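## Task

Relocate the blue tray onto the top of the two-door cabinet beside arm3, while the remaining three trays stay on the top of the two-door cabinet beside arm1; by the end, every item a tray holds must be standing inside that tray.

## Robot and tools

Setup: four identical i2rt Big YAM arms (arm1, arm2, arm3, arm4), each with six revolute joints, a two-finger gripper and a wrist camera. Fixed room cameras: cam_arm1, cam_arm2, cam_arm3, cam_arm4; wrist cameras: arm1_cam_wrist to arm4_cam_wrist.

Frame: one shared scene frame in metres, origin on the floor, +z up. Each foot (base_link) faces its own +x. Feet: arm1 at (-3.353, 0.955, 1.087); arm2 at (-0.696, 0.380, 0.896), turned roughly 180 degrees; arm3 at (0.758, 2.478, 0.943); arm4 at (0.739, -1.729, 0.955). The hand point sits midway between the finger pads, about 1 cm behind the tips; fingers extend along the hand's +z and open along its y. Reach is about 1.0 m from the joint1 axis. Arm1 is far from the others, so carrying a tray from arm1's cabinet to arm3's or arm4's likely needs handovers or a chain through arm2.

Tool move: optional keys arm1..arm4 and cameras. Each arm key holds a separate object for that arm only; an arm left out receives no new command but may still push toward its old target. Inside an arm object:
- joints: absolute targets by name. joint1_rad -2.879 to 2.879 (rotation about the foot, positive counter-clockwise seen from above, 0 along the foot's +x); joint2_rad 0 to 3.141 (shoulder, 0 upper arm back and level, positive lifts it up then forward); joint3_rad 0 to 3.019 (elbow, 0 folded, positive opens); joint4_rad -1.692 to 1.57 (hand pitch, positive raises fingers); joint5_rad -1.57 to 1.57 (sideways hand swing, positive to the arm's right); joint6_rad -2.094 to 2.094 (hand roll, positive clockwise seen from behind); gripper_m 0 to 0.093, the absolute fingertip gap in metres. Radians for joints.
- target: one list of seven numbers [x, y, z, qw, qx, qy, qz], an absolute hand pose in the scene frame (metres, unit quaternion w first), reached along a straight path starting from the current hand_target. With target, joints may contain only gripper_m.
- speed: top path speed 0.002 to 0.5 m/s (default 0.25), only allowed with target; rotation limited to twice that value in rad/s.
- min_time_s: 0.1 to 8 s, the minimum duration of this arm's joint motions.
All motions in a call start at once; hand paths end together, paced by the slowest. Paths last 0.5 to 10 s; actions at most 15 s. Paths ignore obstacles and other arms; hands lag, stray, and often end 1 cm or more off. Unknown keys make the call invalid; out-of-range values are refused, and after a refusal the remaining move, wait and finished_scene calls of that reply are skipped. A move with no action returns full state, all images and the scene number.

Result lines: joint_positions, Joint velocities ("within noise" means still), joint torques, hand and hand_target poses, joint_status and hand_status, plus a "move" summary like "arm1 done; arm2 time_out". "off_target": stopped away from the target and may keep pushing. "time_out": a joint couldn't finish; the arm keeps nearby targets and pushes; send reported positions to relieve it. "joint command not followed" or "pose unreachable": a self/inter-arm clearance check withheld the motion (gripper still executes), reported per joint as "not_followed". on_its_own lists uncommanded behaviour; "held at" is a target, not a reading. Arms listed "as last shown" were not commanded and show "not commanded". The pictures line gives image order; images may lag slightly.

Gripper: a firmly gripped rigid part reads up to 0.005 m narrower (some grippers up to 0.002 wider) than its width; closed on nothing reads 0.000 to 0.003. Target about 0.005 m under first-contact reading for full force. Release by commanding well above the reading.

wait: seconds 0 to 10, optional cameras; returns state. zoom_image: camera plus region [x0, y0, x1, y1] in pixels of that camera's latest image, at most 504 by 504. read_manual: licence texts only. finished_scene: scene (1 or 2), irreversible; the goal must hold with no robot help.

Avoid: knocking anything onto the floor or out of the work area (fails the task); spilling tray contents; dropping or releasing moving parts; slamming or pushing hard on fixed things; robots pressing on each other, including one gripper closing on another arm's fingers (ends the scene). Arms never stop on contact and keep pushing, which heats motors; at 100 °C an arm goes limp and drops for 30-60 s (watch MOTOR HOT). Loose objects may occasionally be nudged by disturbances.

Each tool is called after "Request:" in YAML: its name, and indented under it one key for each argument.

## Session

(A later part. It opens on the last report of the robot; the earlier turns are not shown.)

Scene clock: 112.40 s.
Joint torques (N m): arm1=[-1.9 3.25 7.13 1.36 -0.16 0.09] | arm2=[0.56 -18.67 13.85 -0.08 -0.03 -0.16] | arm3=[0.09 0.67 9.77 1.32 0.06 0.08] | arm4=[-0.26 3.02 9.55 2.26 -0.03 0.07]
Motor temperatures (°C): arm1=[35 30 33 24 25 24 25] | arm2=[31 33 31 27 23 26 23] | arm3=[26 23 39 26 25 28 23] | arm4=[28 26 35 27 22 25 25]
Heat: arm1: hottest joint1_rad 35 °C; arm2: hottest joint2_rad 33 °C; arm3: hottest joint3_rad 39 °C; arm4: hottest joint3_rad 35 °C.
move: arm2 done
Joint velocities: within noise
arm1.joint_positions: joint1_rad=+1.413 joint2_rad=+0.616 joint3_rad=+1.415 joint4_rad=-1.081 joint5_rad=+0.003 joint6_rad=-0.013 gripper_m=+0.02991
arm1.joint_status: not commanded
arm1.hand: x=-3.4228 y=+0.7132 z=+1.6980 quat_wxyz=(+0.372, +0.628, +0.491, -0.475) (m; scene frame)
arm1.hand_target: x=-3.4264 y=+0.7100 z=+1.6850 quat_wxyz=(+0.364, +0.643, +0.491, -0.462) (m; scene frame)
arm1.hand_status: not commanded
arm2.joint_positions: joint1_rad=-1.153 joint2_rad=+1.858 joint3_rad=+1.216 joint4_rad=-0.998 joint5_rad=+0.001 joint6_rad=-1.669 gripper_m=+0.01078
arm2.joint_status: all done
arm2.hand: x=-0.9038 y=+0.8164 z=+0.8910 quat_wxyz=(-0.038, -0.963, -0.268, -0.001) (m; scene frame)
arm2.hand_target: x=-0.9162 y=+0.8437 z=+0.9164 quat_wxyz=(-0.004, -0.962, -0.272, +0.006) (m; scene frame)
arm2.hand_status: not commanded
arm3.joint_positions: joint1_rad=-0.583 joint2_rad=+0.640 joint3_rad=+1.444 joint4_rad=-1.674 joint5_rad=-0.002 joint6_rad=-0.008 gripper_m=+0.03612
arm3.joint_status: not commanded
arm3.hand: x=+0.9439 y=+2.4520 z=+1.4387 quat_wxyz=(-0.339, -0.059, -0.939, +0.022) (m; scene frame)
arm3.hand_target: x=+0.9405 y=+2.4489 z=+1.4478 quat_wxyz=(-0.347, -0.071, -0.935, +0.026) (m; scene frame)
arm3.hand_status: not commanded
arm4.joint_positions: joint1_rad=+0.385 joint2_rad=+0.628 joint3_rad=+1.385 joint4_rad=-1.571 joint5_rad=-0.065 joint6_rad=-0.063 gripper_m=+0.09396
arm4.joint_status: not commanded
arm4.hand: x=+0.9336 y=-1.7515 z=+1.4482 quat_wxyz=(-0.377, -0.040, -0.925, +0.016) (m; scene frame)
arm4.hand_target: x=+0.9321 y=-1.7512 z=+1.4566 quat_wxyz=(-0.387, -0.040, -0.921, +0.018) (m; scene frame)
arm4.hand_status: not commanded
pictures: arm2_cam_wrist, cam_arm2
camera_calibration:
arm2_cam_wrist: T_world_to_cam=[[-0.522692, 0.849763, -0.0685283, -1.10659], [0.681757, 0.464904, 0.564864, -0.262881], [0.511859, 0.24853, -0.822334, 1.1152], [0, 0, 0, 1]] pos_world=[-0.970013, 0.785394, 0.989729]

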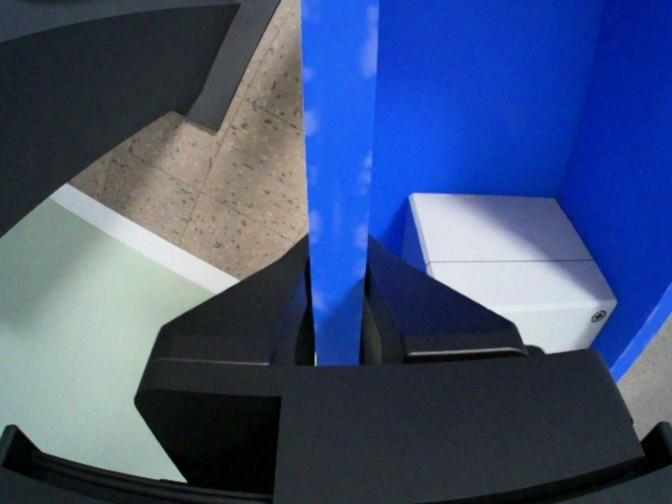

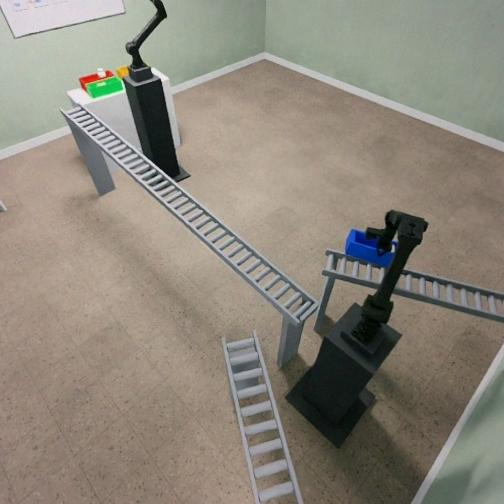

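Request:
move:
  arm2: {"target": [-0.932, 0.875, 0.826, 0.0239, -0.9615, -0.2721, 0.0421], "speed": 0.12}
  cameras: ["cam_arm2"]

Request:
zoom_image:
  camera: "cam_arm2"
  region: [310, 210, 430, 330]

Scene clock: 115.77 s.
Joint torques (N m): arm1=[-1.44 3.25 7.19 1.24 -0.19 0.1] | arm2=[0.09 -20.72 11.84 0.92 -0.17 -0.19] | arm3=[0.26 0.73 9.83 1.26 0.08 0.06] | arm4=[-0.21 2.84 9.54 2.26 -0.03 0.06]
Motor temperatures (°C): arm1=[35 30 33 24 25 24 25] | arm2=[31 33 32 27 23 26 23] | arm3=[26 23 39 26 25 28 23] | arm4=[28 26 35 27 22 25 25]
Heat: arm1: hottest joint1_rad 35 °C; arm2: hottest joint2_rad 33 °C; arm3: hottest joint3_rad 39 °C; arm4: hottest joint3_rad 35 °C.
move: arm2 off_target
Joint velocities: within noise
arm1, arm3, arm4: as last shown
arm2.joint_positions: joint1_rad=-1.166 joint2_rad=+2.042 joint3_rad=+1.223 joint4_rad=-0.779 joint5_rad=-0.060 joint6_rad=-1.687 gripper_m=+0.01078
arm2.joint_status: not commanded
arm2.hand: x=-0.9194 y=+0.8368 z=+0.8028 quat_wxyz=(-0.022, -0.962, -0.271, +0.033) (m; scene frame)
arm2.hand_target: x=-0.9309 y=+0.8732 z=+0.8278 quat_wxyz=(+0.024, -0.961, -0.272, +0.042) (m; scene frame)
arm2.hand_status: off_target (0.046 m and 5.4 deg from the pose sent, 0.092 m and 8.6 deg at the start)
pictures: cam_arm2

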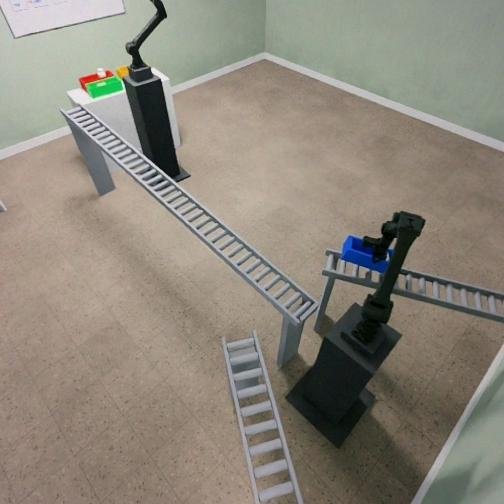

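Scaled by 4.200 from the camera's 504x504 image, which has a finer 720x720 frame.

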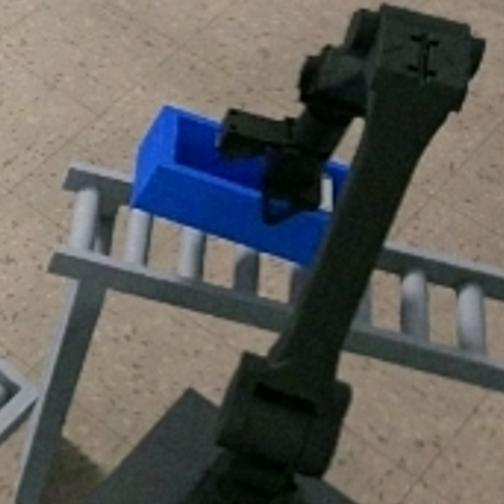

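Request:
zoom_image:
  camera: "cam_arm2"
  region: [315, 235, 405, 310]

Scaled by 5.600 from the camera's 504x504 image, which has a finer 720x720 frame.

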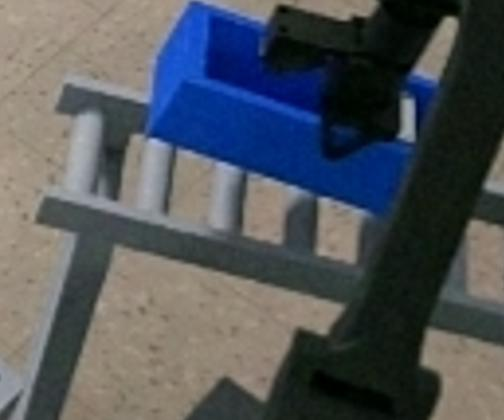

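Request:
move:
  cameras: ["arm2_cam_wrist"]

Scene clock: 119.90 s.
Joint torques (N m): arm1=[-1.73 3.14 7.21 1.25 -0.16 0.1] | arm2=[-0.09 -20.78 12.04 0.9 -0.16 -0.18] | arm3=[-0.03 0.44 9.76 1.25 0.08 0.08] | arm4=[-0.26 2.96 9.55 2.25 -0.04 0.06]
Motor temperatures (°C): arm1=[35 30 33 24 25 24 25] | arm2=[31 33 32 27 23 26 24] | arm3=[26 23 39 26 25 28 23] | arm4=[28 26 35 27 22 25 25]
Heat: arm1: hottest joint1_rad 35 °C; arm2: hottest joint2_rad 33 °C; arm3: hottest joint3_rad 39 °C; arm4: hottest joint3_rad 35 °C.
Joint velocities: within noise
arm1.joint_positions: joint1_rad=+1.413 joint2_rad=+0.616 joint3_rad=+1.415 joint4_rad=-1.081 joint5_rad=+0.003 joint6_rad=-0.013 gripper_m=+0.02991
arm1.joint_status: not commanded
arm1.hand: x=-3.4228 y=+0.7132 z=+1.6980 quat_wxyz=(+0.372, +0.628, +0.491, -0.475) (m; scene frame)
arm1.hand_target: x=-3.4264 y=+0.7100 z=+1.6850 quat_wxyz=(+0.364, +0.643, +0.491, -0.462) (m; scene frame)
arm1.hand_status: not commanded
arm2.joint_positions: joint1_rad=-1.166 joint2_rad=+2.042 joint3_rad=+1.223 joint4_rad=-0.779 joint5_rad=-0.060 joint6_rad=-1.687 gripper_m=+0.01078
arm2.joint_status: not commanded
arm2.hand: x=-0.9194 y=+0.8368 z=+0.8028 quat_wxyz=(-0.022, -0.962, -0.271, +0.033) (m; scene frame)
arm2.hand_target: x=-0.9309 y=+0.8732 z=+0.8278 quat_wxyz=(+0.024, -0.961, -0.272, +0.042) (m; scene frame)
arm2.hand_status: off_target (0.046 m and 5.4 deg from the pose sent, 0.092 m and 8.6 deg at the start)
arm3.joint_positions: joint1_rad=-0.583 joint2_rad=+0.640 joint3_rad=+1.444 joint4_rad=-1.674 joint5_rad=-0.002 joint6_rad=-0.008 gripper_m=+0.03612
arm3.joint_status: not commanded
arm3.hand: x=+0.9439 y=+2.4520 z=+1.4387 quat_wxyz=(-0.339, -0.059, -0.939, +0.022) (m; scene frame)
arm3.hand_target: x=+0.9405 y=+2.4489 z=+1.4478 quat_wxyz=(-0.347, -0.071, -0.935, +0.026) (m; scene frame)
arm3.hand_status: not commanded
arm4.joint_positions: joint1_rad=+0.385 joint2_rad=+0.628 joint3_rad=+1.385 joint4_rad=-1.571 joint5_rad=-0.065 joint6_rad=-0.063 gripper_m=+0.09396
arm4.joint_status: not commanded
arm4.hand: x=+0.9336 y=-1.7515 z=+1.4482 quat_wxyz=(-0.377, -0.040, -0.925, +0.016) (m; scene frame)
arm4.hand_target: x=+0.9321 y=-1.7512 z=+1.4566 quat_wxyz=(-0.387, -0.040, -0.921, +0.018) (m; scene frame)
arm4.hand_status: not commanded
pictures: arm2_cam_wrist
camera_calibration:
arm2_cam_wrist: T_world_to_cam=[[-0.527803, 0.84916, -0.0187245, -1.18227], [0.721001, 0.459581, 0.518597, -0.134181], [0.448977, 0.260217, -0.854814, 1.0041], [0, 0, 0, 1]] pos_world=[-0.97808, 0.804324, 0.905764]

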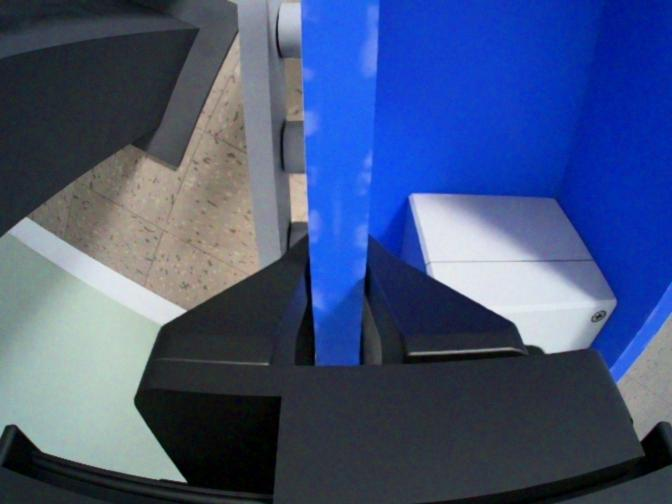

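Request:
move:
  arm2: {"target": [-0.932, 0.876, 0.790, 0.0239, -0.9615, -0.2721, 0.0421], "speed": 0.08}
  cameras: ["cam_arm2", "arm2_cam_wrist"]

Request:
zoom_image:
  camera: "cam_arm2"
  region: [318, 238, 402, 308]

Scene clock: 123.37 s.
Joint torques (N m): arm1=[-1.55 3.25 7.34 1.21 -0.15 0.1] | arm2=[-0.03 -20.95 11.03 0.9 -0.17 -0.18] | arm3=[-0.03 0.5 9.78 1.25 0.08 0.06] | arm4=[-0.26 2.9 9.54 2.22 -0.03 0.05]
Motor temperatures (°C): arm1=[35 30 33 24 25 24 25] | arm2=[31 33 32 27 23 26 24] | arm3=[26 23 39 26 25 28 23] | arm4=[28 26 35 27 22 25 25]
Heat: arm1: hottest joint1_rad 35 °C; arm2: hottest joint2_rad 33 °C; arm3: hottest joint3_rad 39 °C; arm4: hottest joint3_rad 35 °C.
move: arm2 off_target
Joint velocities: within noise
arm1, arm3, arm4: as last shown
arm2.joint_positions: joint1_rad=-1.167 joint2_rad=+2.110 joint3_rad=+1.227 joint4_rad=-0.706 joint5_rad=-0.060 joint6_rad=-1.690 gripper_m=+0.01078
arm2.joint_status: not commanded
arm2.hand: x=-0.9207 y=+0.8399 z=+0.7699 quat_wxyz=(-0.018, -0.962, -0.271, +0.034) (m; scene frame)
arm2.hand_target: x=-0.9312 y=+0.8745 z=+0.7916 quat_wxyz=(+0.024, -0.961, -0.272, +0.042) (m; scene frame)
arm2.hand_status: off_target (0.043 m and 4.9 deg from the pose sent, 0.043 m and 5.4 deg at the start)
pictures: arm2_cam_wrist, cam_arm2
camera_calibration:
arm2_cam_wrist: T_world_to_cam=[[-0.528752, 0.848705, -0.0109983, -1.19264], [0.72224, 0.456693, 0.519424, -0.114713], [0.445861, 0.266703, -0.854446, 0.967179], [0, 0, 0, 1]] pos_world=[-0.978989, 0.806641, 0.87287]

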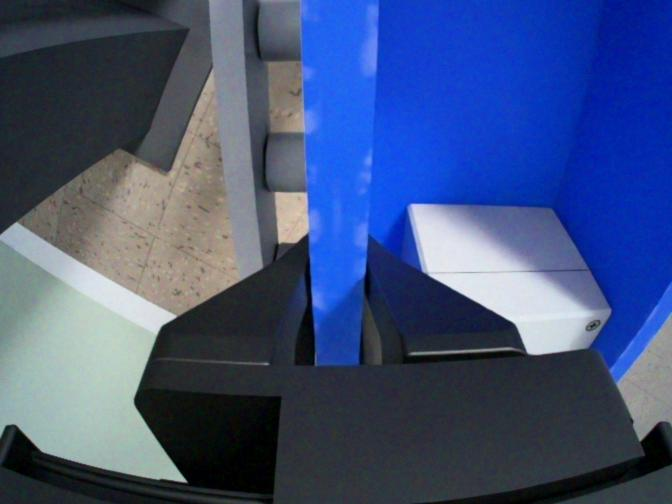

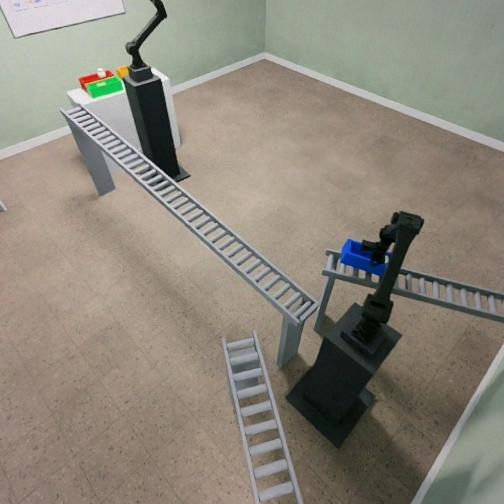

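Scaled by 6.000 from the camera's 504x504 image, which has a finer 720x720 frame.

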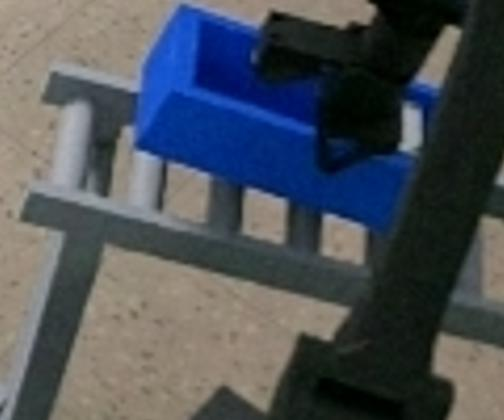

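Request:
move:
  arm2: {"target": [-0.922, 0.860, 0.767, 0.0356, -0.9580, -0.2838, 0.0301], "speed": 0.07}
  cameras: ["cam_arm2", "arm2_cam_wrist"]

Request:
zoom_image:
  camera: "cam_arm2"
  region: [318, 238, 402, 308]

Scene clock: 127.03 s.
Joint torques (N m): arm1=[-1.9 3.08 7.3 1.24 -0.16 0.1] | arm2=[0.21 -20.31 7.57 1.11 -0.15 -0.18] | arm3=[-0.03 0.79 9.78 1.28 0.08 0.06] | arm4=[-0.15 2.96 9.57 2.24 -0.03 0.06]
Motor temperatures (°C): arm1=[35 30 33 24 25 24 25] | arm2=[31 34 32 27 23 26 24] | arm3=[26 23 39 26 25 28 23] | arm4=[28 26 35 27 22 25 25]
Heat: arm1: hottest joint1_rad 35 °C; arm2: hottest joint2_rad 34 °C; arm3: hottest joint3_rad 39 °C; arm4: hottest joint3_rad 35 °C.
move: arm2 off_target
Joint velocities: within noise
arm1, arm3, arm4: as last shown
arm2.joint_positions: joint1_rad=-1.167 joint2_rad=+2.115 joint3_rad=+1.190 joint4_rad=-0.604 joint5_rad=-0.035 joint6_rad=-1.710 gripper_m=+0.01078
arm2.joint_status: not commanded
arm2.hand: x=-0.9184 y=+0.8454 z=+0.7589 quat_wxyz=(+0.014, -0.959, -0.281, +0.026) (m; scene frame)
arm2.hand_target: x=-0.9220 y=+0.8598 z=+0.7674 quat_wxyz=(+0.036, -0.958, -0.284, +0.030) (m; scene frame)
arm2.hand_status: off_target (0.017 m and 2.5 deg from the pose sent, 0.020 m and 6.4 deg at the start)
pictures: arm2_cam_wrist, cam_arm2
camera_calibration:
arm2_cam_wrist: T_world_to_cam=[[-0.54498, 0.837103, 0.0474883, -1.24577], [0.714961, 0.434383, 0.547853, -0.122592], [0.437981, 0.332522, -0.835226, 0.877778], [0, 0, 0, 1]] pos_world=[-0.975722, 0.804208, 0.859464]

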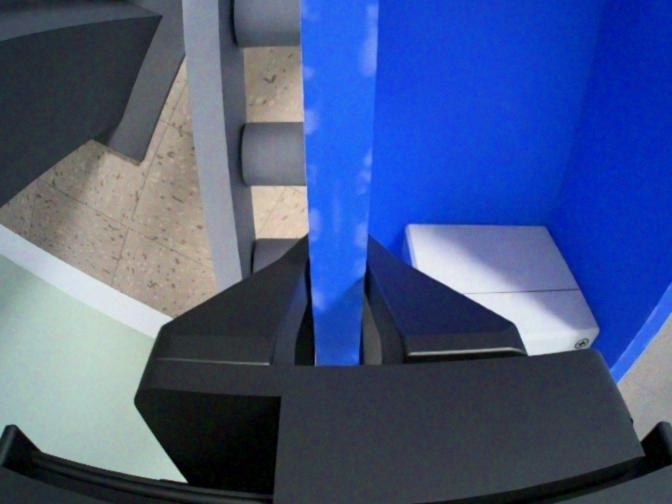

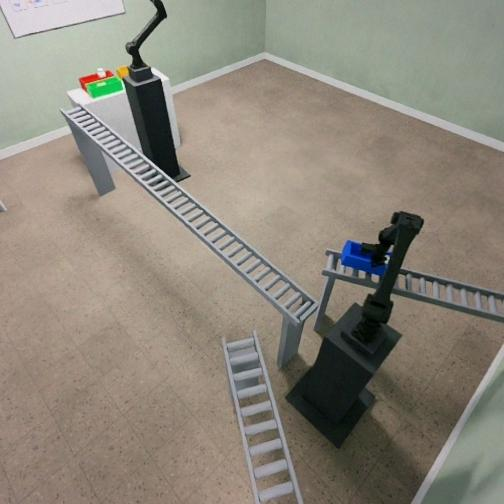

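Scaled by 6.000 from the camera's 504x504 image, which has a finer 720x720 frame.

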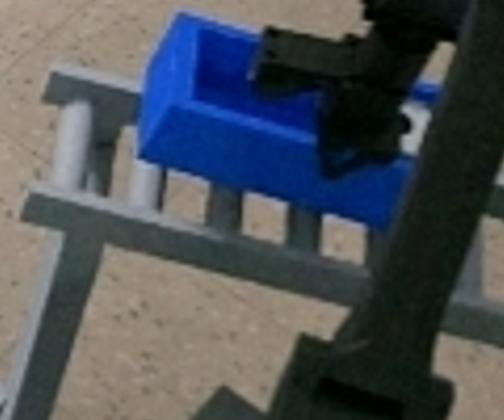

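Request:
move:
  arm2: {"target": [-0.911, 0.845, 0.750, 0.0248, -0.9585, -0.2838, 0.0328], "speed": 0.07}
  cameras: ["cam_arm2", "arm2_cam_wrist"]

Request:
zoom_image:
  camera: "cam_arm2"
  region: [318, 238, 402, 308]

Scene clock: 129.47 s.
Joint torques (N m): arm1=[-1.61 3.02 7.24 1.26 -0.15 0.1] | arm2=[-0.03 -18.73 6.28 0.85 -0.49 -0.13] | arm3=[0.15 0.85 9.83 1.33 0.05 0.06] | arm4=[-0.26 2.9 9.55 2.24 -0.03 0.05]
Motor temperatures (°C): arm1=[35 30 33 24 25 24 25] | arm2=[31 34 32 27 23 26 24] | arm3=[26 23 39 26 25 28 23] | arm4=[28 26 35 27 22 25 25]
Heat: arm1: hottest joint1_rad 35 °C; arm2: hottest joint2_rad 34 °C; arm3: hottest joint3_rad 39 °C; arm4: hottest joint3_rad 35 °C.
move: arm2 done
Joint velocities: within noise
arm1, arm3, arm4: as last shown
arm2.joint_positions: joint1_rad=-1.172 joint2_rad=+2.115 joint3_rad=+1.162 joint4_rad=-0.559 joint5_rad=-0.036 joint6_rad=-1.725 gripper_m=+0.01078
arm2.joint_status: not commanded
arm2.hand: x=-0.9148 y=+0.8423 z=+0.7528 quat_wxyz=(+0.023, -0.957, -0.286, +0.028) (m; scene frame)
arm2.hand_target: x=-0.9110 y=+0.8450 z=+0.7501 quat_wxyz=(+0.025, -0.958, -0.284, +0.033) (m; scene frame)
arm2.hand_status: done (0.005 m and 0.7 deg from the pose sent, 0.011 m and 1.5 deg at the start)
pictures: arm2_cam_wrist, cam_arm2
camera_calibration:
arm2_cam_wrist: T_world_to_cam=[[-0.552944, 0.830667, 0.0651466, -1.25599], [0.715042, 0.432928, 0.548898, -0.119953], [0.427748, 0.350092, -0.833347, 0.846604], [0, 0, 0, 1]] pos_world=[-0.970854, 0.798852, 0.85318]

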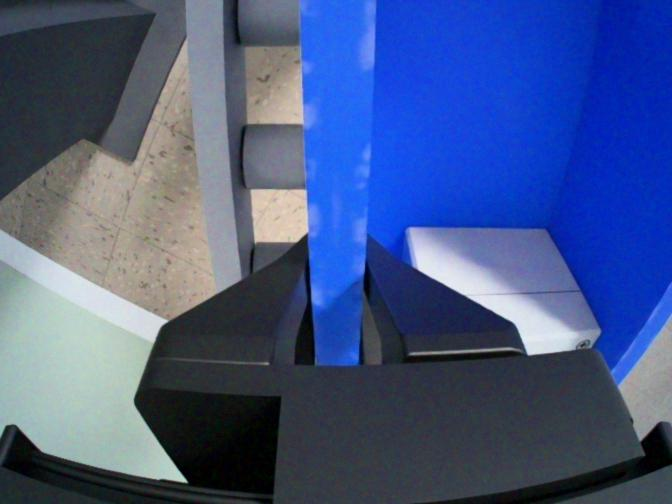

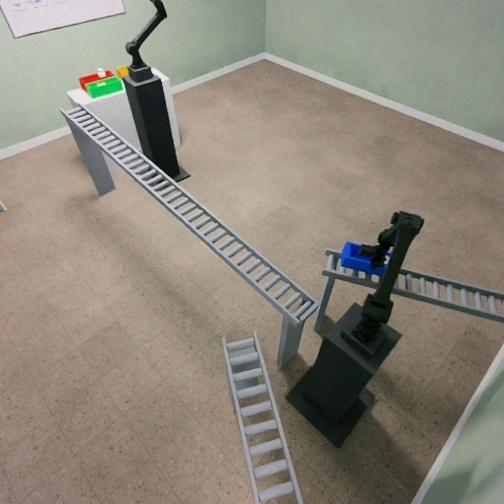

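Scaled by 6.000 from the camera's 504x504 image, which has a finer 720x720 frame.

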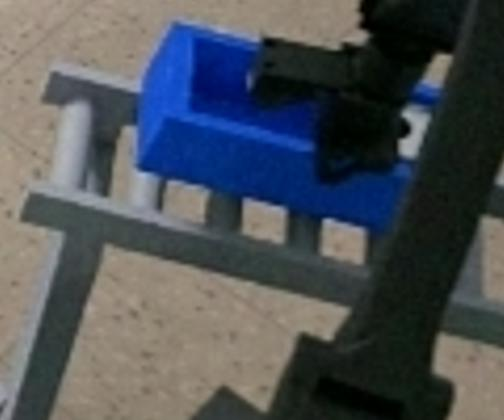

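Request:
move:
  arm2: {"target": [-0.908, 0.843, 0.815, 0.0199, -0.961, -0.2755, 0.0332], "speed": 0.12}
  cameras: []

Request:
move:
  arm2: {"target": [-0.917, 0.863, 0.765, 0.0343, -0.9607, -0.2755, 0.0344], "speed": 0.09}
  cameras: ["cam_arm2", "arm2_cam_wrist"]

Request:
zoom_image:
  camera: "cam_arm2"
  region: [318, 238, 402, 308]

Scene clock: 132.63 s.
Joint torques (N m): arm1=[-2.14 3.37 7.21 1.32 -0.18 0.1] | arm2=[0.03 -21.13 8.73 0.16 -0.1 -0.01] | arm3=[0.32 0.67 9.78 1.22 0.07 0.08] | arm4=[-0.32 2.9 9.54 2.26 -0.03 0.06]
Motor temperatures (°C): arm1=[35 30 33 24 25 24 25] | arm2=[31 34 32 27 23 26 24] | arm3=[26 23 39 26 25 28 23] | arm4=[28 26 35 27 22 25 25]
Heat: arm1: hottest joint1_rad 35 °C; arm2: hottest joint2_rad 34 °C; arm3: hottest joint3_rad 39 °C; arm4: hottest joint3_rad 35 °C.
move: arm2 off_target
Joint velocities: within noise
arm1, arm3, arm4: as last shown
arm2.joint_positions: joint1_rad=-1.177 joint2_rad=+2.015 joint3_rad=+1.136 joint4_rad=-0.688 joint5_rad=-0.047 joint6_rad=-1.723 gripper_m=+0.01078
arm2.joint_status: not commanded
arm2.hand: x=-0.9048 y=+0.8238 z=+0.7939 quat_wxyz=(-0.005, -0.959, -0.283, +0.029) (m; scene frame)
arm2.hand_target: x=-0.9077 y=+0.8425 z=+0.8150 quat_wxyz=(+0.020, -0.961, -0.275, +0.033) (m; scene frame)
arm2.hand_status: off_target (0.029 m and 3.0 deg from the pose sent, 0.063 m and 1.5 deg at the start)
pictures: none
No camera images: "cameras" was empty.

Scene clock: 134.13 s.
Joint torques (N m): arm1=[-1.85 3.25 7.15 1.25 -0.15 0.12] | arm2=[0.09 -20.54 10.14 0.98 -0.04 0] | arm3=[0.15 0.56 9.73 1.22 0.08 0.07] | arm4=[-0.26 2.96 9.57 2.24 -0.04 0.05]
Motor temperatures (°C): arm1=[35 30 33 24 25 24 25] | arm2=[31 34 32 27 23 26 24] | arm3=[26 23 39 26 25 28 23] | arm4=[28 26 35 27 22 25 25]
Heat: arm1: hottest joint1_rad 35 °C; arm2: hottest joint2_rad 34 °C; arm3: hottest joint3_rad 39 °C; arm4: hottest joint3_rad 35 °C.
move: arm2 off_target
Joint velocities: within noise
arm1, arm3, arm4: as last shown
arm2.joint_positions: joint1_rad=-1.177 joint2_rad=+2.124 joint3_rad=+1.153 joint4_rad=-0.601 joint5_rad=-0.047 joint6_rad=-1.723 gripper_m=+0.01078
arm2.joint_status: not commanded
arm2.hand: x=-0.9065 y=+0.8261 z=+0.7463 quat_wxyz=(-0.008, -0.959, -0.282, +0.029) (m; scene frame)
arm2.hand_target: x=-0.9162 y=+0.8617 z=+0.7667 quat_wxyz=(+0.034, -0.960, -0.275, +0.034) (m; scene frame)
arm2.hand_status: off_target (0.043 m and 4.9 deg from the pose sent, 0.050 m and 4.6 deg at the start)
pictures: arm2_cam_wrist, cam_arm2
camera_calibration:
arm2_cam_wrist: T_world_to_cam=[[-0.547965, 0.836472, 0.00698583, -1.19449], [0.709963, 0.460641, 0.532694, -0.130753], [0.442366, 0.296857, -0.846279, 0.910113], [0, 0, 0, 1]] pos_world=[-0.964312, 0.789216, 0.848206]

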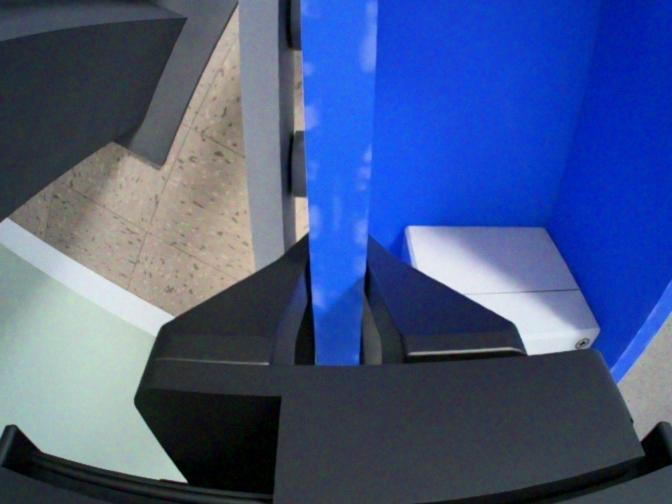

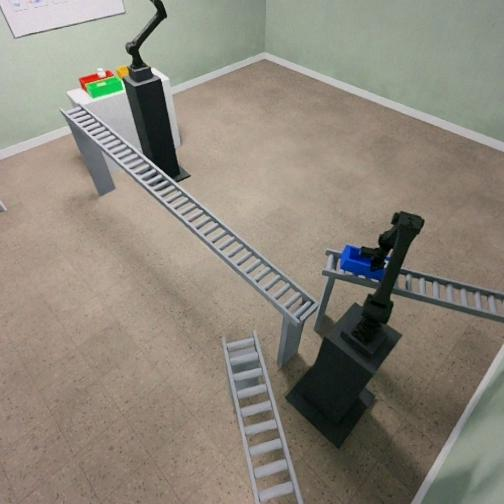

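Scaled by 6.000 from the camera's 504x504 image, which has a finer 720x720 frame.

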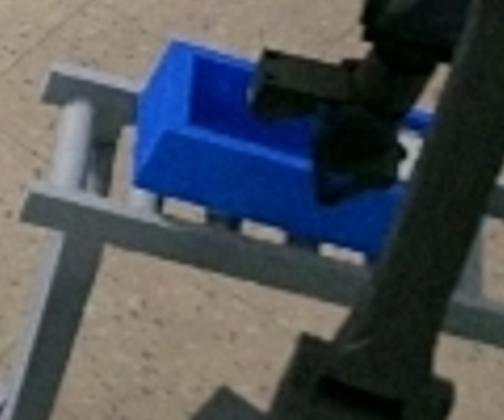

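Request:
move:
  arm2: {"target": [-0.919, 0.866, 0.753, 0.0361, -0.9594, -0.2796, 0.0275], "speed": 0.06}
  cameras: ["cam_arm2", "arm2_cam_wrist"]

Request:
zoom_image:
  camera: "cam_arm2"
  region: [318, 238, 402, 308]

Scene clock: 136.90 s.
Joint torques (N m): arm1=[-1.96 3.49 7.24 1.26 -0.15 0.11] | arm2=[0.26 -20.13 10.19 1.05 -0.05 -0.07] | arm3=[0.5 0.62 9.73 1.29 0.1 0.07] | arm4=[-0.21 2.9 9.55 2.24 -0.02 0.06]
Motor temperatures (°C): arm1=[35 30 33 24 25 24 25] | arm2=[31 34 31 27 23 26 24] | arm3=[26 23 39 26 25 28 23] | arm4=[28 26 35 27 22 25 25]
Heat: arm1: hottest joint1_rad 35 °C; arm2: hottest joint2_rad 34 °C; arm3: hottest joint3_rad 39 °C; arm4: hottest joint3_rad 35 °C.
move: arm2 off_target
Joint velocities: within noise
arm1, arm3, arm4: as last shown
arm2.joint_positions: joint1_rad=-1.177 joint2_rad=+2.146 joint3_rad=+1.163 joint4_rad=-0.583 joint5_rad=-0.032 joint6_rad=-1.721 gripper_m=+0.01078
arm2.joint_status: not commanded
arm2.hand: x=-0.9058 y=+0.8307 z=+0.7376 quat_wxyz=(-0.004, -0.959, -0.282, +0.022) (m; scene frame)
arm2.hand_target: x=-0.9183 y=+0.8647 z=+0.7548 quat_wxyz=(+0.036, -0.959, -0.279, +0.027) (m; scene frame)
arm2.hand_status: off_target (0.041 m and 4.6 deg from the pose sent, 0.042 m and 5.1 deg at the start)
pictures: arm2_cam_wrist, cam_arm2
camera_calibration:
arm2_cam_wrist: T_world_to_cam=[[-0.546453, 0.837428, 0.0101961, -1.19968], [0.704745, 0.453226, 0.545821, -0.136981], [0.452465, 0.305451, -0.83784, 0.89699], [0, 0, 0, 1]] pos_world=[-0.964885, 0.792738, 0.838533]

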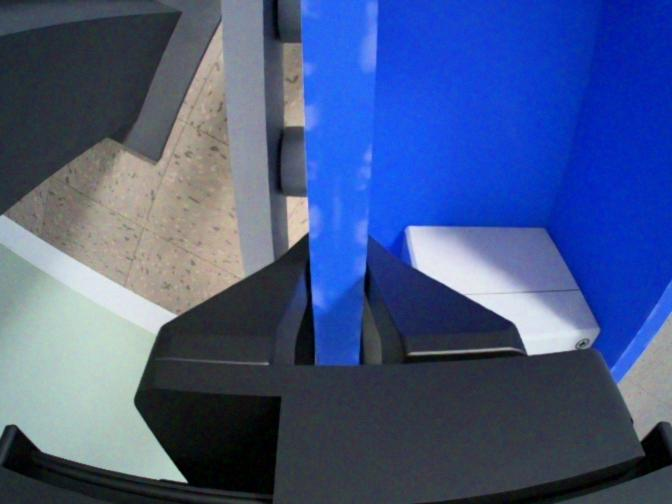

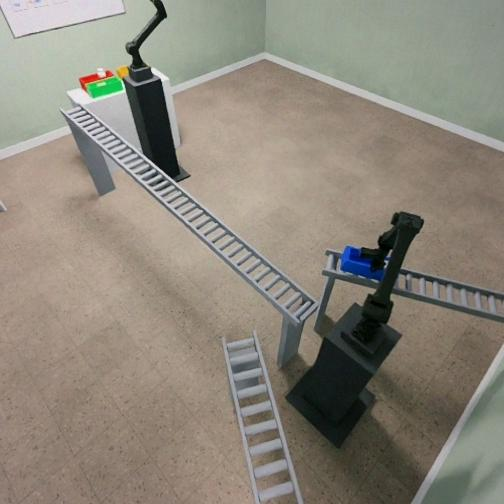

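Scaled by 6.000 from the camera's 504x504 image, which has a finer 720x720 frame.

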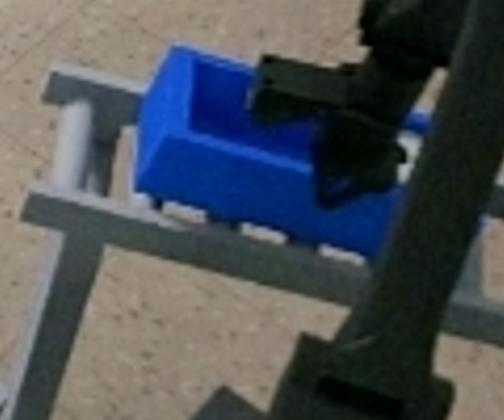

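Request:
move:
  arm2: {"target": [-0.9185, 0.8652, 0.734, 0.0361, -0.9594, -0.2796, 0.0275], "speed": 0.06}
  cameras: ["cam_arm2", "arm2_cam_wrist"]

Request:
zoom_image:
  camera: "cam_arm2"
  region: [318, 238, 402, 308]

Scene clock: 138.43 s.
Joint torques (N m): arm1=[-1.9 3.25 7.12 1.21 -0.18 0.11] | arm2=[0.44 -17.61 10.25 1.62 -0.44 -0.32] | arm3=[-0.03 0.73 9.77 1.24 0.07 0.06] | arm4=[-0.32 2.9 9.54 2.29 -0.04 0.05]
Motor temperatures (°C): arm1=[35 30 33 24 25 24 25] | arm2=[31 34 31 27 23 26 24] | arm3=[26 23 39 26 25 28 23] | arm4=[28 26 35 27 22 25 25]
Heat: arm1: hottest joint1_rad 35 °C; arm2: hottest joint2_rad 34 °C; arm3: hottest joint3_rad 39 °C; arm4: hottest joint3_rad 35 °C.
move: arm2 off_target
Joint velocities: within noise
arm1, arm3, arm4: as last shown
arm2.joint_positions: joint1_rad=-1.179 joint2_rad=+2.157 joint3_rad=+1.163 joint4_rad=-0.560 joint5_rad=-0.022 joint6_rad=-1.698 gripper_m=+0.01078
arm2.joint_status: not commanded
arm2.hand: x=-0.9047 y=+0.8342 z=+0.7327 quat_wxyz=(+0.003, -0.963, -0.270, +0.018) (m; scene frame)
arm2.hand_target: x=-0.9178 y=+0.8639 z=+0.7358 quat_wxyz=(+0.036, -0.959, -0.279, +0.027) (m; scene frame)
arm2.hand_status: off_target (0.034 m and 4.1 deg from the pose sent, 0.037 m and 4.7 deg at the start)
pictures: arm2_cam_wrist, cam_arm2
camera_calibration:
arm2_cam_wrist: T_world_to_cam=[[-0.525454, 0.850574, 0.0205442, -1.20151], [0.713291, 0.427226, 0.555602, -0.114378], [0.463804, 0.306597, -0.831195, 0.895611], [0, 0, 0, 1]] pos_world=[-0.96514, 0.796245, 0.832659]

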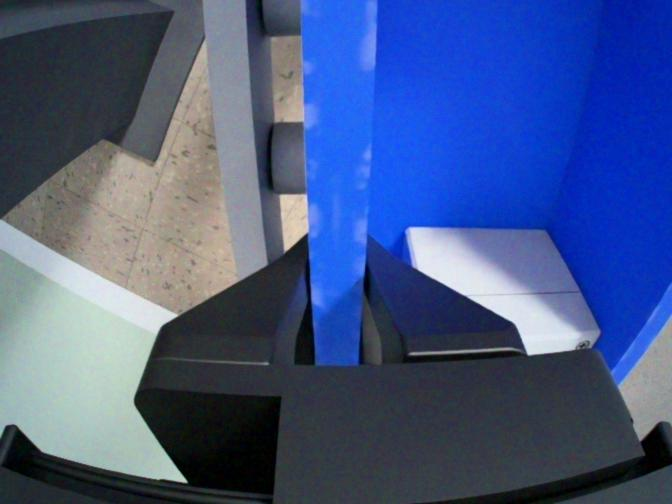

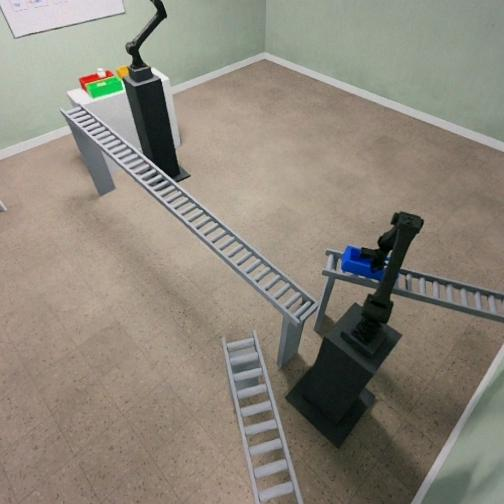

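Scaled by 6.000 from the camera's 504x504 image, which has a finer 720x720 frame.

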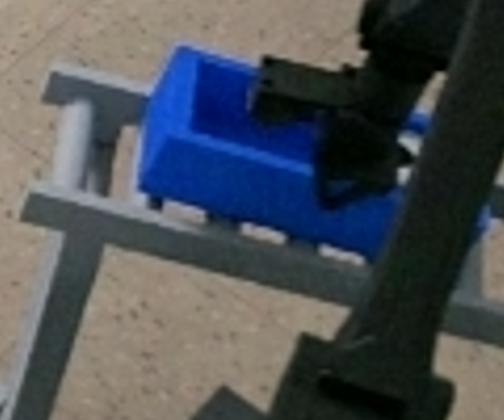

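Request:
zoom_image:
  camera: "cam_arm2"
  region: [322, 240, 362, 280]

Scaled by 12.600 from the camera's 504x504 image, which has a finer 720x720 frame.

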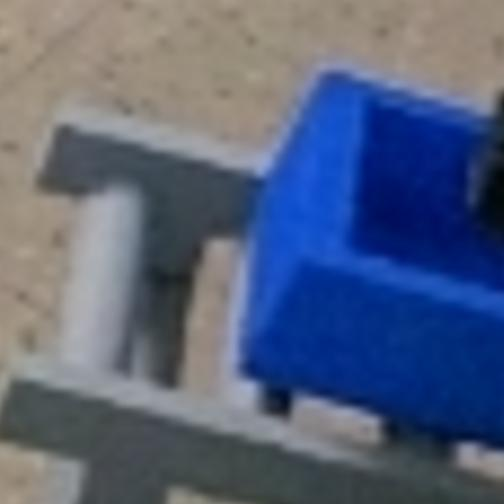

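Request:
move:
  arm2: {"target": [-0.909, 0.848, 0.800, 0.0300, -0.9597, -0.2787, 0.030], "speed": 0.12}
  cameras: []

Request:
move:
  arm2: {"target": [-0.9144, 0.8586, 0.753, 0.0361, -0.9594, -0.2796, 0.0275], "speed": 0.09}
  cameras: ["cam_arm2", "arm2_cam_wrist"]

Request:
zoom_image:
  camera: "cam_arm2"
  region: [318, 238, 402, 308]

Scene clock: 142.40 s.
Joint torques (N m): arm1=[-1.9 3.02 7.19 1.31 -0.18 0.09] | arm2=[0.15 -21.19 7.94 0.23 -0.07 -0.18] | arm3=[-0.03 0.56 9.72 1.26 0.08 0.05] | arm4=[-0.21 3.02 9.55 2.25 -0.03 0.05]
Motor temperatures (°C): arm1=[35 30 33 24 25 24 25] | arm2=[31 34 31 27 23 26 24] | arm3=[26 23 39 26 25 28 23] | arm4=[28 26 35 27 22 25 25]
Heat: arm1: hottest joint1_rad 35 °C; arm2: hottest joint2_rad 34 °C; arm3: hottest joint3_rad 39 °C; arm4: hottest joint3_rad 35 °C.
move: arm2 off_target
Joint velocities: within noise
arm1.joint_positions: joint1_rad=+1.413 joint2_rad=+0.616 joint3_rad=+1.415 joint4_rad=-1.081 joint5_rad=+0.003 joint6_rad=-0.013 gripper_m=+0.02991
arm1.joint_status: not commanded
arm1.hand: x=-3.4228 y=+0.7132 z=+1.6980 quat_wxyz=(+0.372, +0.628, +0.491, -0.475) (m; scene frame)
arm1.hand_target: x=-3.4264 y=+0.7100 z=+1.6850 quat_wxyz=(+0.364, +0.643, +0.491, -0.462) (m; scene frame)
arm1.hand_status: not commanded
arm2.joint_positions: joint1_rad=-1.180 joint2_rad=+2.045 joint3_rad=+1.142 joint4_rad=-0.637 joint5_rad=-0.038 joint6_rad=-1.713 gripper_m=+0.01078
arm2.joint_status: not commanded
arm2.hand: x=-0.9058 y=+0.8326 z=+0.7809 quat_wxyz=(+0.008, -0.961, -0.277, +0.027) (m; scene frame)
arm2.hand_target: x=-0.9089 y=+0.8477 z=+0.8000 quat_wxyz=(+0.030, -0.959, -0.279, +0.030) (m; scene frame)
arm2.hand_status: off_target (0.025 m and 2.5 deg from the pose sent, 0.069 m and 3.6 deg at the start)
arm3.joint_positions: joint1_rad=-0.583 joint2_rad=+0.640 joint3_rad=+1.444 joint4_rad=-1.674 joint5_rad=-0.002 joint6_rad=-0.008 gripper_m=+0.03612
arm3.joint_status: not commanded
arm3.hand: x=+0.9439 y=+2.4520 z=+1.4387 quat_wxyz=(-0.339, -0.059, -0.939, +0.022) (m; scene frame)
arm3.hand_target: x=+0.9405 y=+2.4489 z=+1.4478 quat_wxyz=(-0.347, -0.071, -0.935, +0.026) (m; scene frame)
arm3.hand_status: not commanded
arm4.joint_positions: joint1_rad=+0.385 joint2_rad=+0.628 joint3_rad=+1.385 joint4_rad=-1.571 joint5_rad=-0.065 joint6_rad=-0.063 gripper_m=+0.09396
arm4.joint_status: not commanded
arm4.hand: x=+0.9336 y=-1.7515 z=+1.4482 quat_wxyz=(-0.377, -0.040, -0.925, +0.016) (m; scene frame)
arm4.hand_target: x=+0.9321 y=-1.7512 z=+1.4566 quat_wxyz=(-0.387, -0.040, -0.921, +0.018) (m; scene frame)
arm4.hand_status: not commanded
pictures: none
No camera images: "cameras" was empty.

Scene clock: 143.60 s.
Joint torques (N m): arm1=[-1.73 3.55 7.23 1.26 -0.2 0.11] | arm2=[0.62 -20.25 9.39 1.02 -0.1 -0.17] | arm3=[0.38 0.62 9.92 1.35 0.08 0.07] | arm4=[-0.26 2.96 9.58 2.29 -0.03 0.06]
Motor temperatures (°C): arm1=[35 30 33 24 25 24 25] | arm2=[31 34 31 27 23 26 24] | arm3=[26 23 39 26 25 28 23] | arm4=[28 26 35 27 22 25 25]
Heat: arm1: hottest joint1_rad 35 °C; arm2: hottest joint2_rad 34 °C; arm3: hottest joint3_rad 39 °C; arm4: hottest joint3_rad 35 °C.
move: arm2 off_target
Joint velocities: within noise
arm1, arm3, arm4: as last shown
arm2.joint_positions: joint1_rad=-1.181 joint2_rad=+2.140 joint3_rad=+1.143 joint4_rad=-0.566 joint5_rad=-0.031 joint6_rad=-1.713 gripper_m=+0.01078
arm2.joint_status: not commanded
arm2.hand: x=-0.9019 y=+0.8267 z=+0.7366 quat_wxyz=(-0.002, -0.961, -0.276, +0.021) (m; scene frame)
arm2.hand_target: x=-0.9139 y=+0.8574 z=+0.7543 quat_wxyz=(+0.036, -0.959, -0.280, +0.027) (m; scene frame)
arm2.hand_status: off_target (0.038 m and 4.5 deg from the pose sent, 0.039 m and 3.2 deg at the start)
pictures: arm2_cam_wrist, cam_arm2
camera_calibration:
arm2_cam_wrist: T_world_to_cam=[[-0.537164, 0.843379, 0.0129242, -1.19274], [0.709582, 0.443556, 0.547496, -0.126124], [0.456014, 0.303266, -0.836709, 0.89968], [0, 0, 0, 1]] pos_world=[-0.961469, 0.789034, 0.837238]

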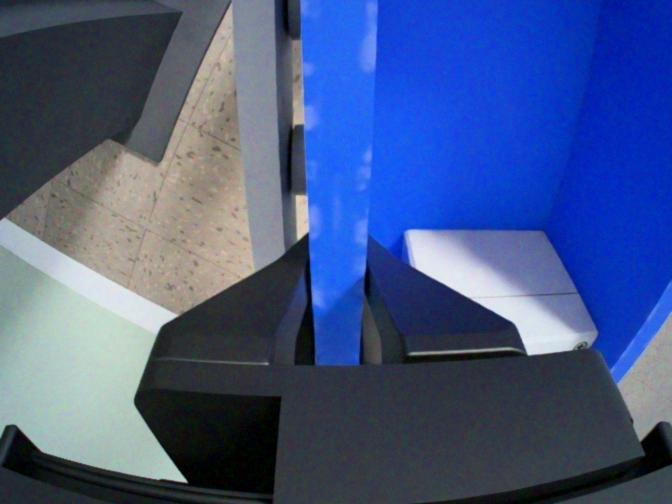

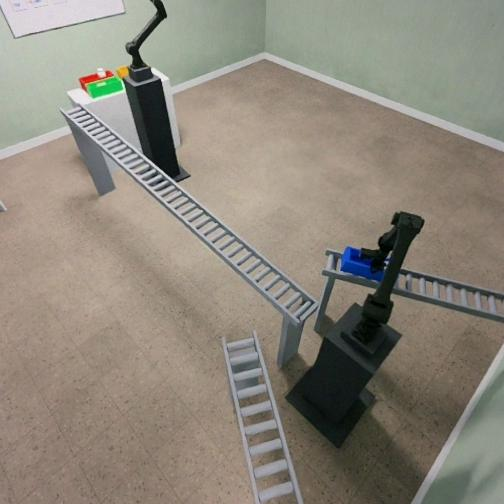

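Scaled by 6.000 from the camera's 504x504 image, which has a finer 720x720 frame.

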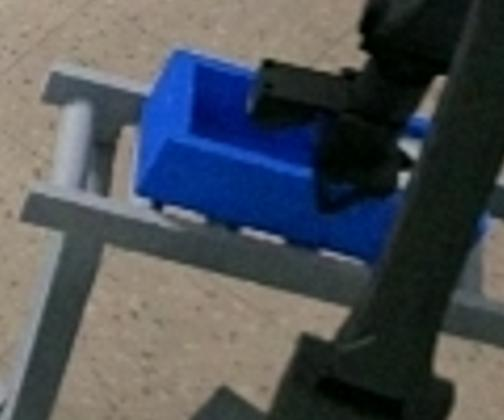

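Request:
move:
  arm2: {"target": [-0.9140, 0.8575, 0.720, 0.0361, -0.9594, -0.2796, 0.0275], "speed": 0.06}
  cameras: ["cam_arm2", "arm2_cam_wrist"]

Request:
zoom_image:
  camera: "cam_arm2"
  region: [318, 238, 402, 308]

Scene clock: 145.23 s.
Joint torques (N m): arm1=[-1.79 3.31 7.21 1.14 -0.14 0.11] | arm2=[0.44 -15.97 9.61 1.84 -0.54 -0.25] | arm3=[0.03 0.67 9.73 1.24 0.07 0.05] | arm4=[-0.38 3.02 9.54 2.22 -0.03 0.06]
Motor temperatures (°C): arm1=[35 30 33 24 25 24 25] | arm2=[31 34 31 27 23 26 24] | arm3=[26 23 39 26 25 28 23] | arm4=[28 26 35 27 22 25 25]
Heat: arm1: hottest joint1_rad 35 °C; arm2: hottest joint2_rad 34 °C; arm3: hottest joint3_rad 39 °C; arm4: hottest joint3_rad 35 °C.
move: arm2 off_target
Joint velocities: within noise
arm1, arm3, arm4: as last shown
arm2.joint_positions: joint1_rad=-1.181 joint2_rad=+2.160 joint3_rad=+1.145 joint4_rad=-0.522 joint5_rad=-0.020 joint6_rad=-1.708 gripper_m=+0.01078
arm2.joint_status: not commanded
arm2.hand: x=-0.9028 y=+0.8332 z=+0.7277 quat_wxyz=(+0.011, -0.962, -0.274, +0.018) (m; scene frame)
arm2.hand_target: x=-0.9134 y=+0.8564 z=+0.7215 quat_wxyz=(+0.036, -0.959, -0.280, +0.027) (m; scene frame)
arm2.hand_status: off_target (0.028 m and 3.1 deg from the pose sent, 0.037 m and 4.5 deg at the start)
pictures: arm2_cam_wrist, cam_arm2
camera_calibration:
arm2_cam_wrist: T_world_to_cam=[[-0.531542, 0.846213, 0.0372439, -1.21347], [0.71313, 0.423355, 0.558763, -0.111776], [0.457065, 0.323566, -0.828491, 0.868721], [0, 0, 0, 1]] pos_world=[-0.962362, 0.793088, 0.827378]

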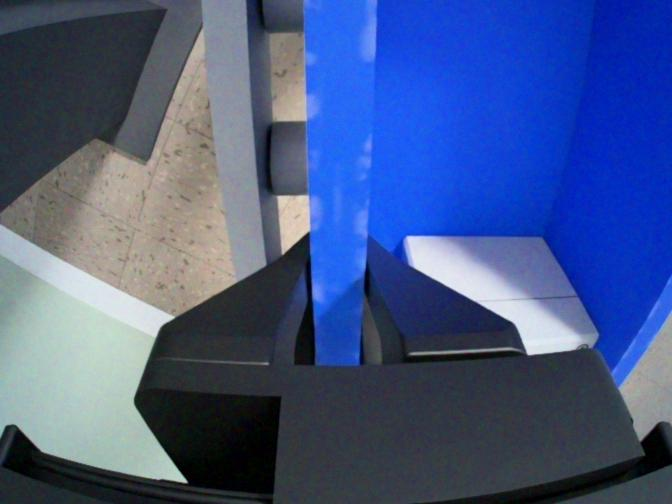

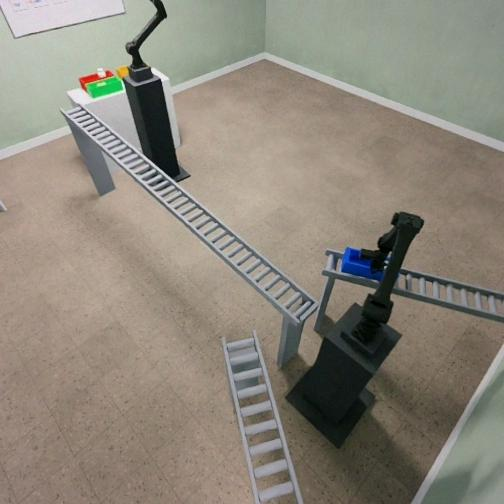

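Scaled by 6.000 from the camera's 504x504 image, which has a finer 720x720 frame.

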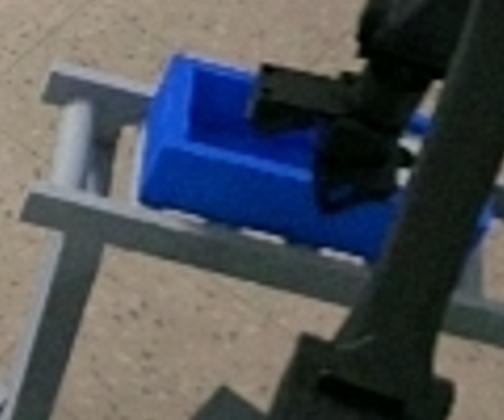

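Request:
zoom_image:
  camera: "cam_arm2"
  region: [322, 240, 362, 280]

Scaled by 12.600 from the camera's 504x504 image, which has a finer 720x720 frame.

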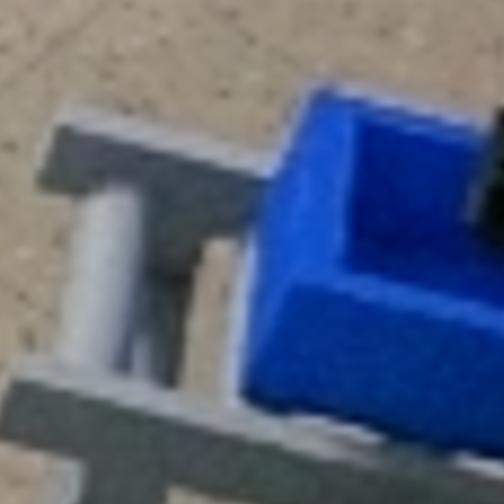

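Request:
move:
  arm2: {"joints": {"joint4_rad": -0.562}, "min_time_s": 0.6}
  cameras: ["cam_arm2", "arm2_cam_wrist"]

Request:
zoom_image:
  camera: "cam_arm2"
  region: [318, 238, 402, 308]

Scene clock: 151.17 s.
Joint torques (N m): arm1=[-1.67 3.14 7.28 1.28 -0.17 0.12] | arm2=[0.38 -16.67 8.39 -0.13 -0.52 -0.26] | arm3=[0.38 0.56 9.84 1.32 0.08 0.05] | arm4=[-0.15 3.08 9.54 2.24 -0.04 0.05]
Motor temperatures (°C): arm1=[35 29 33 24 25 24 25] | arm2=[31 34 31 27 23 26 24] | arm3=[26 23 39 26 25 28 23] | arm4=[28 26 35 27 22 25 25]
Heat: arm1: hottest joint1_rad 35 °C; arm2: hottest joint2_rad 34 °C; arm3: hottest joint3_rad 39 °C; arm4: hottest joint3_rad 35 °C.
move: arm2 done
Joint velocities: within noise
arm1, arm3, arm4: as last shown
arm2.joint_positions: joint1_rad=-1.181 joint2_rad=+2.165 joint3_rad=+1.160 joint4_rad=-0.551 joint5_rad=-0.021 joint6_rad=-1.706 gripper_m=+0.01078
arm2.joint_status: all done
arm2.hand: x=-0.9028 y=+0.8329 z=+0.7282 quat_wxyz=(+0.002, -0.962, -0.273, +0.017) (m; scene frame)
arm2.hand_target: x=-0.9055 y=+0.8382 z=+0.7206 quat_wxyz=(-0.003, -0.960, -0.279, +0.022) (m; scene frame)
arm2.hand_status: not commanded
pictures: arm2_cam_wrist, cam_arm2
camera_calibration:
arm2_cam_wrist: T_world_to_cam=[[-0.530674, 0.847376, 0.0184187, -1.19974], [0.709765, 0.432407, 0.55611, -0.120553], [0.46327, 0.308186, -0.830904, 0.889418], [0, 0, 0, 1]] pos_world=[-0.963145, 0.794648, 0.828159]

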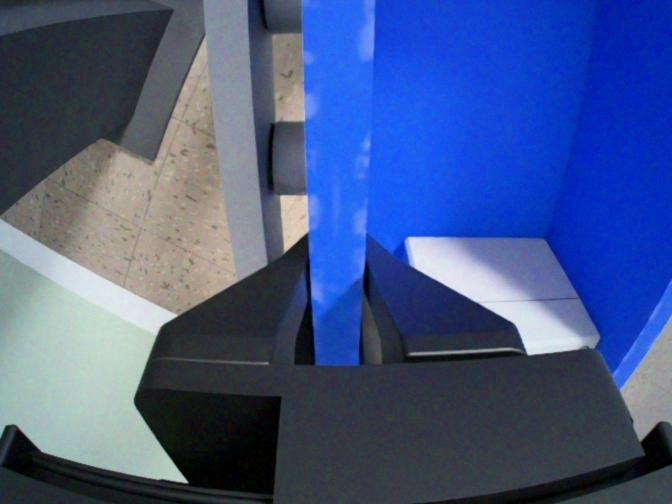

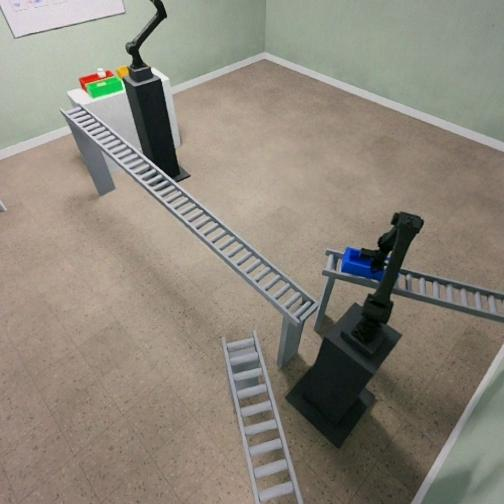

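Scaled by 6.000 from the camera's 504x504 image, which has a finer 720x720 frame.

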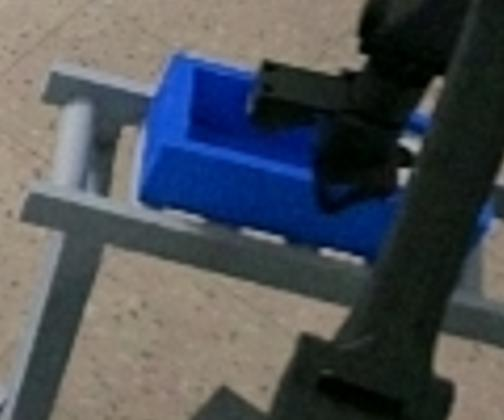

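Request:
zoom_image:
  camera: "cam_arm2"
  region: [260, 270, 330, 340]

Scaled by 7.200 from the camera's 504x504 image, which has a finer 720x720 frame.

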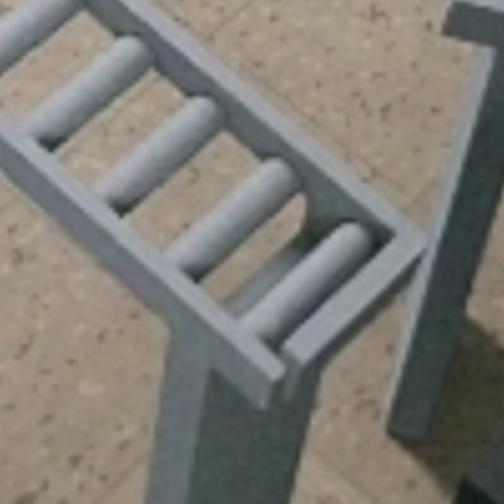

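Request:
zoom_image:
  camera: "cam_arm2"
  region: [390, 250, 460, 320]

Scaled by 7.200 from the camera's 504x504 image, which has a finer 720x720 frame.

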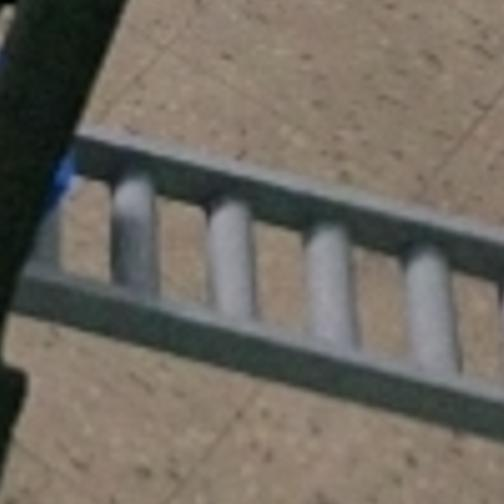

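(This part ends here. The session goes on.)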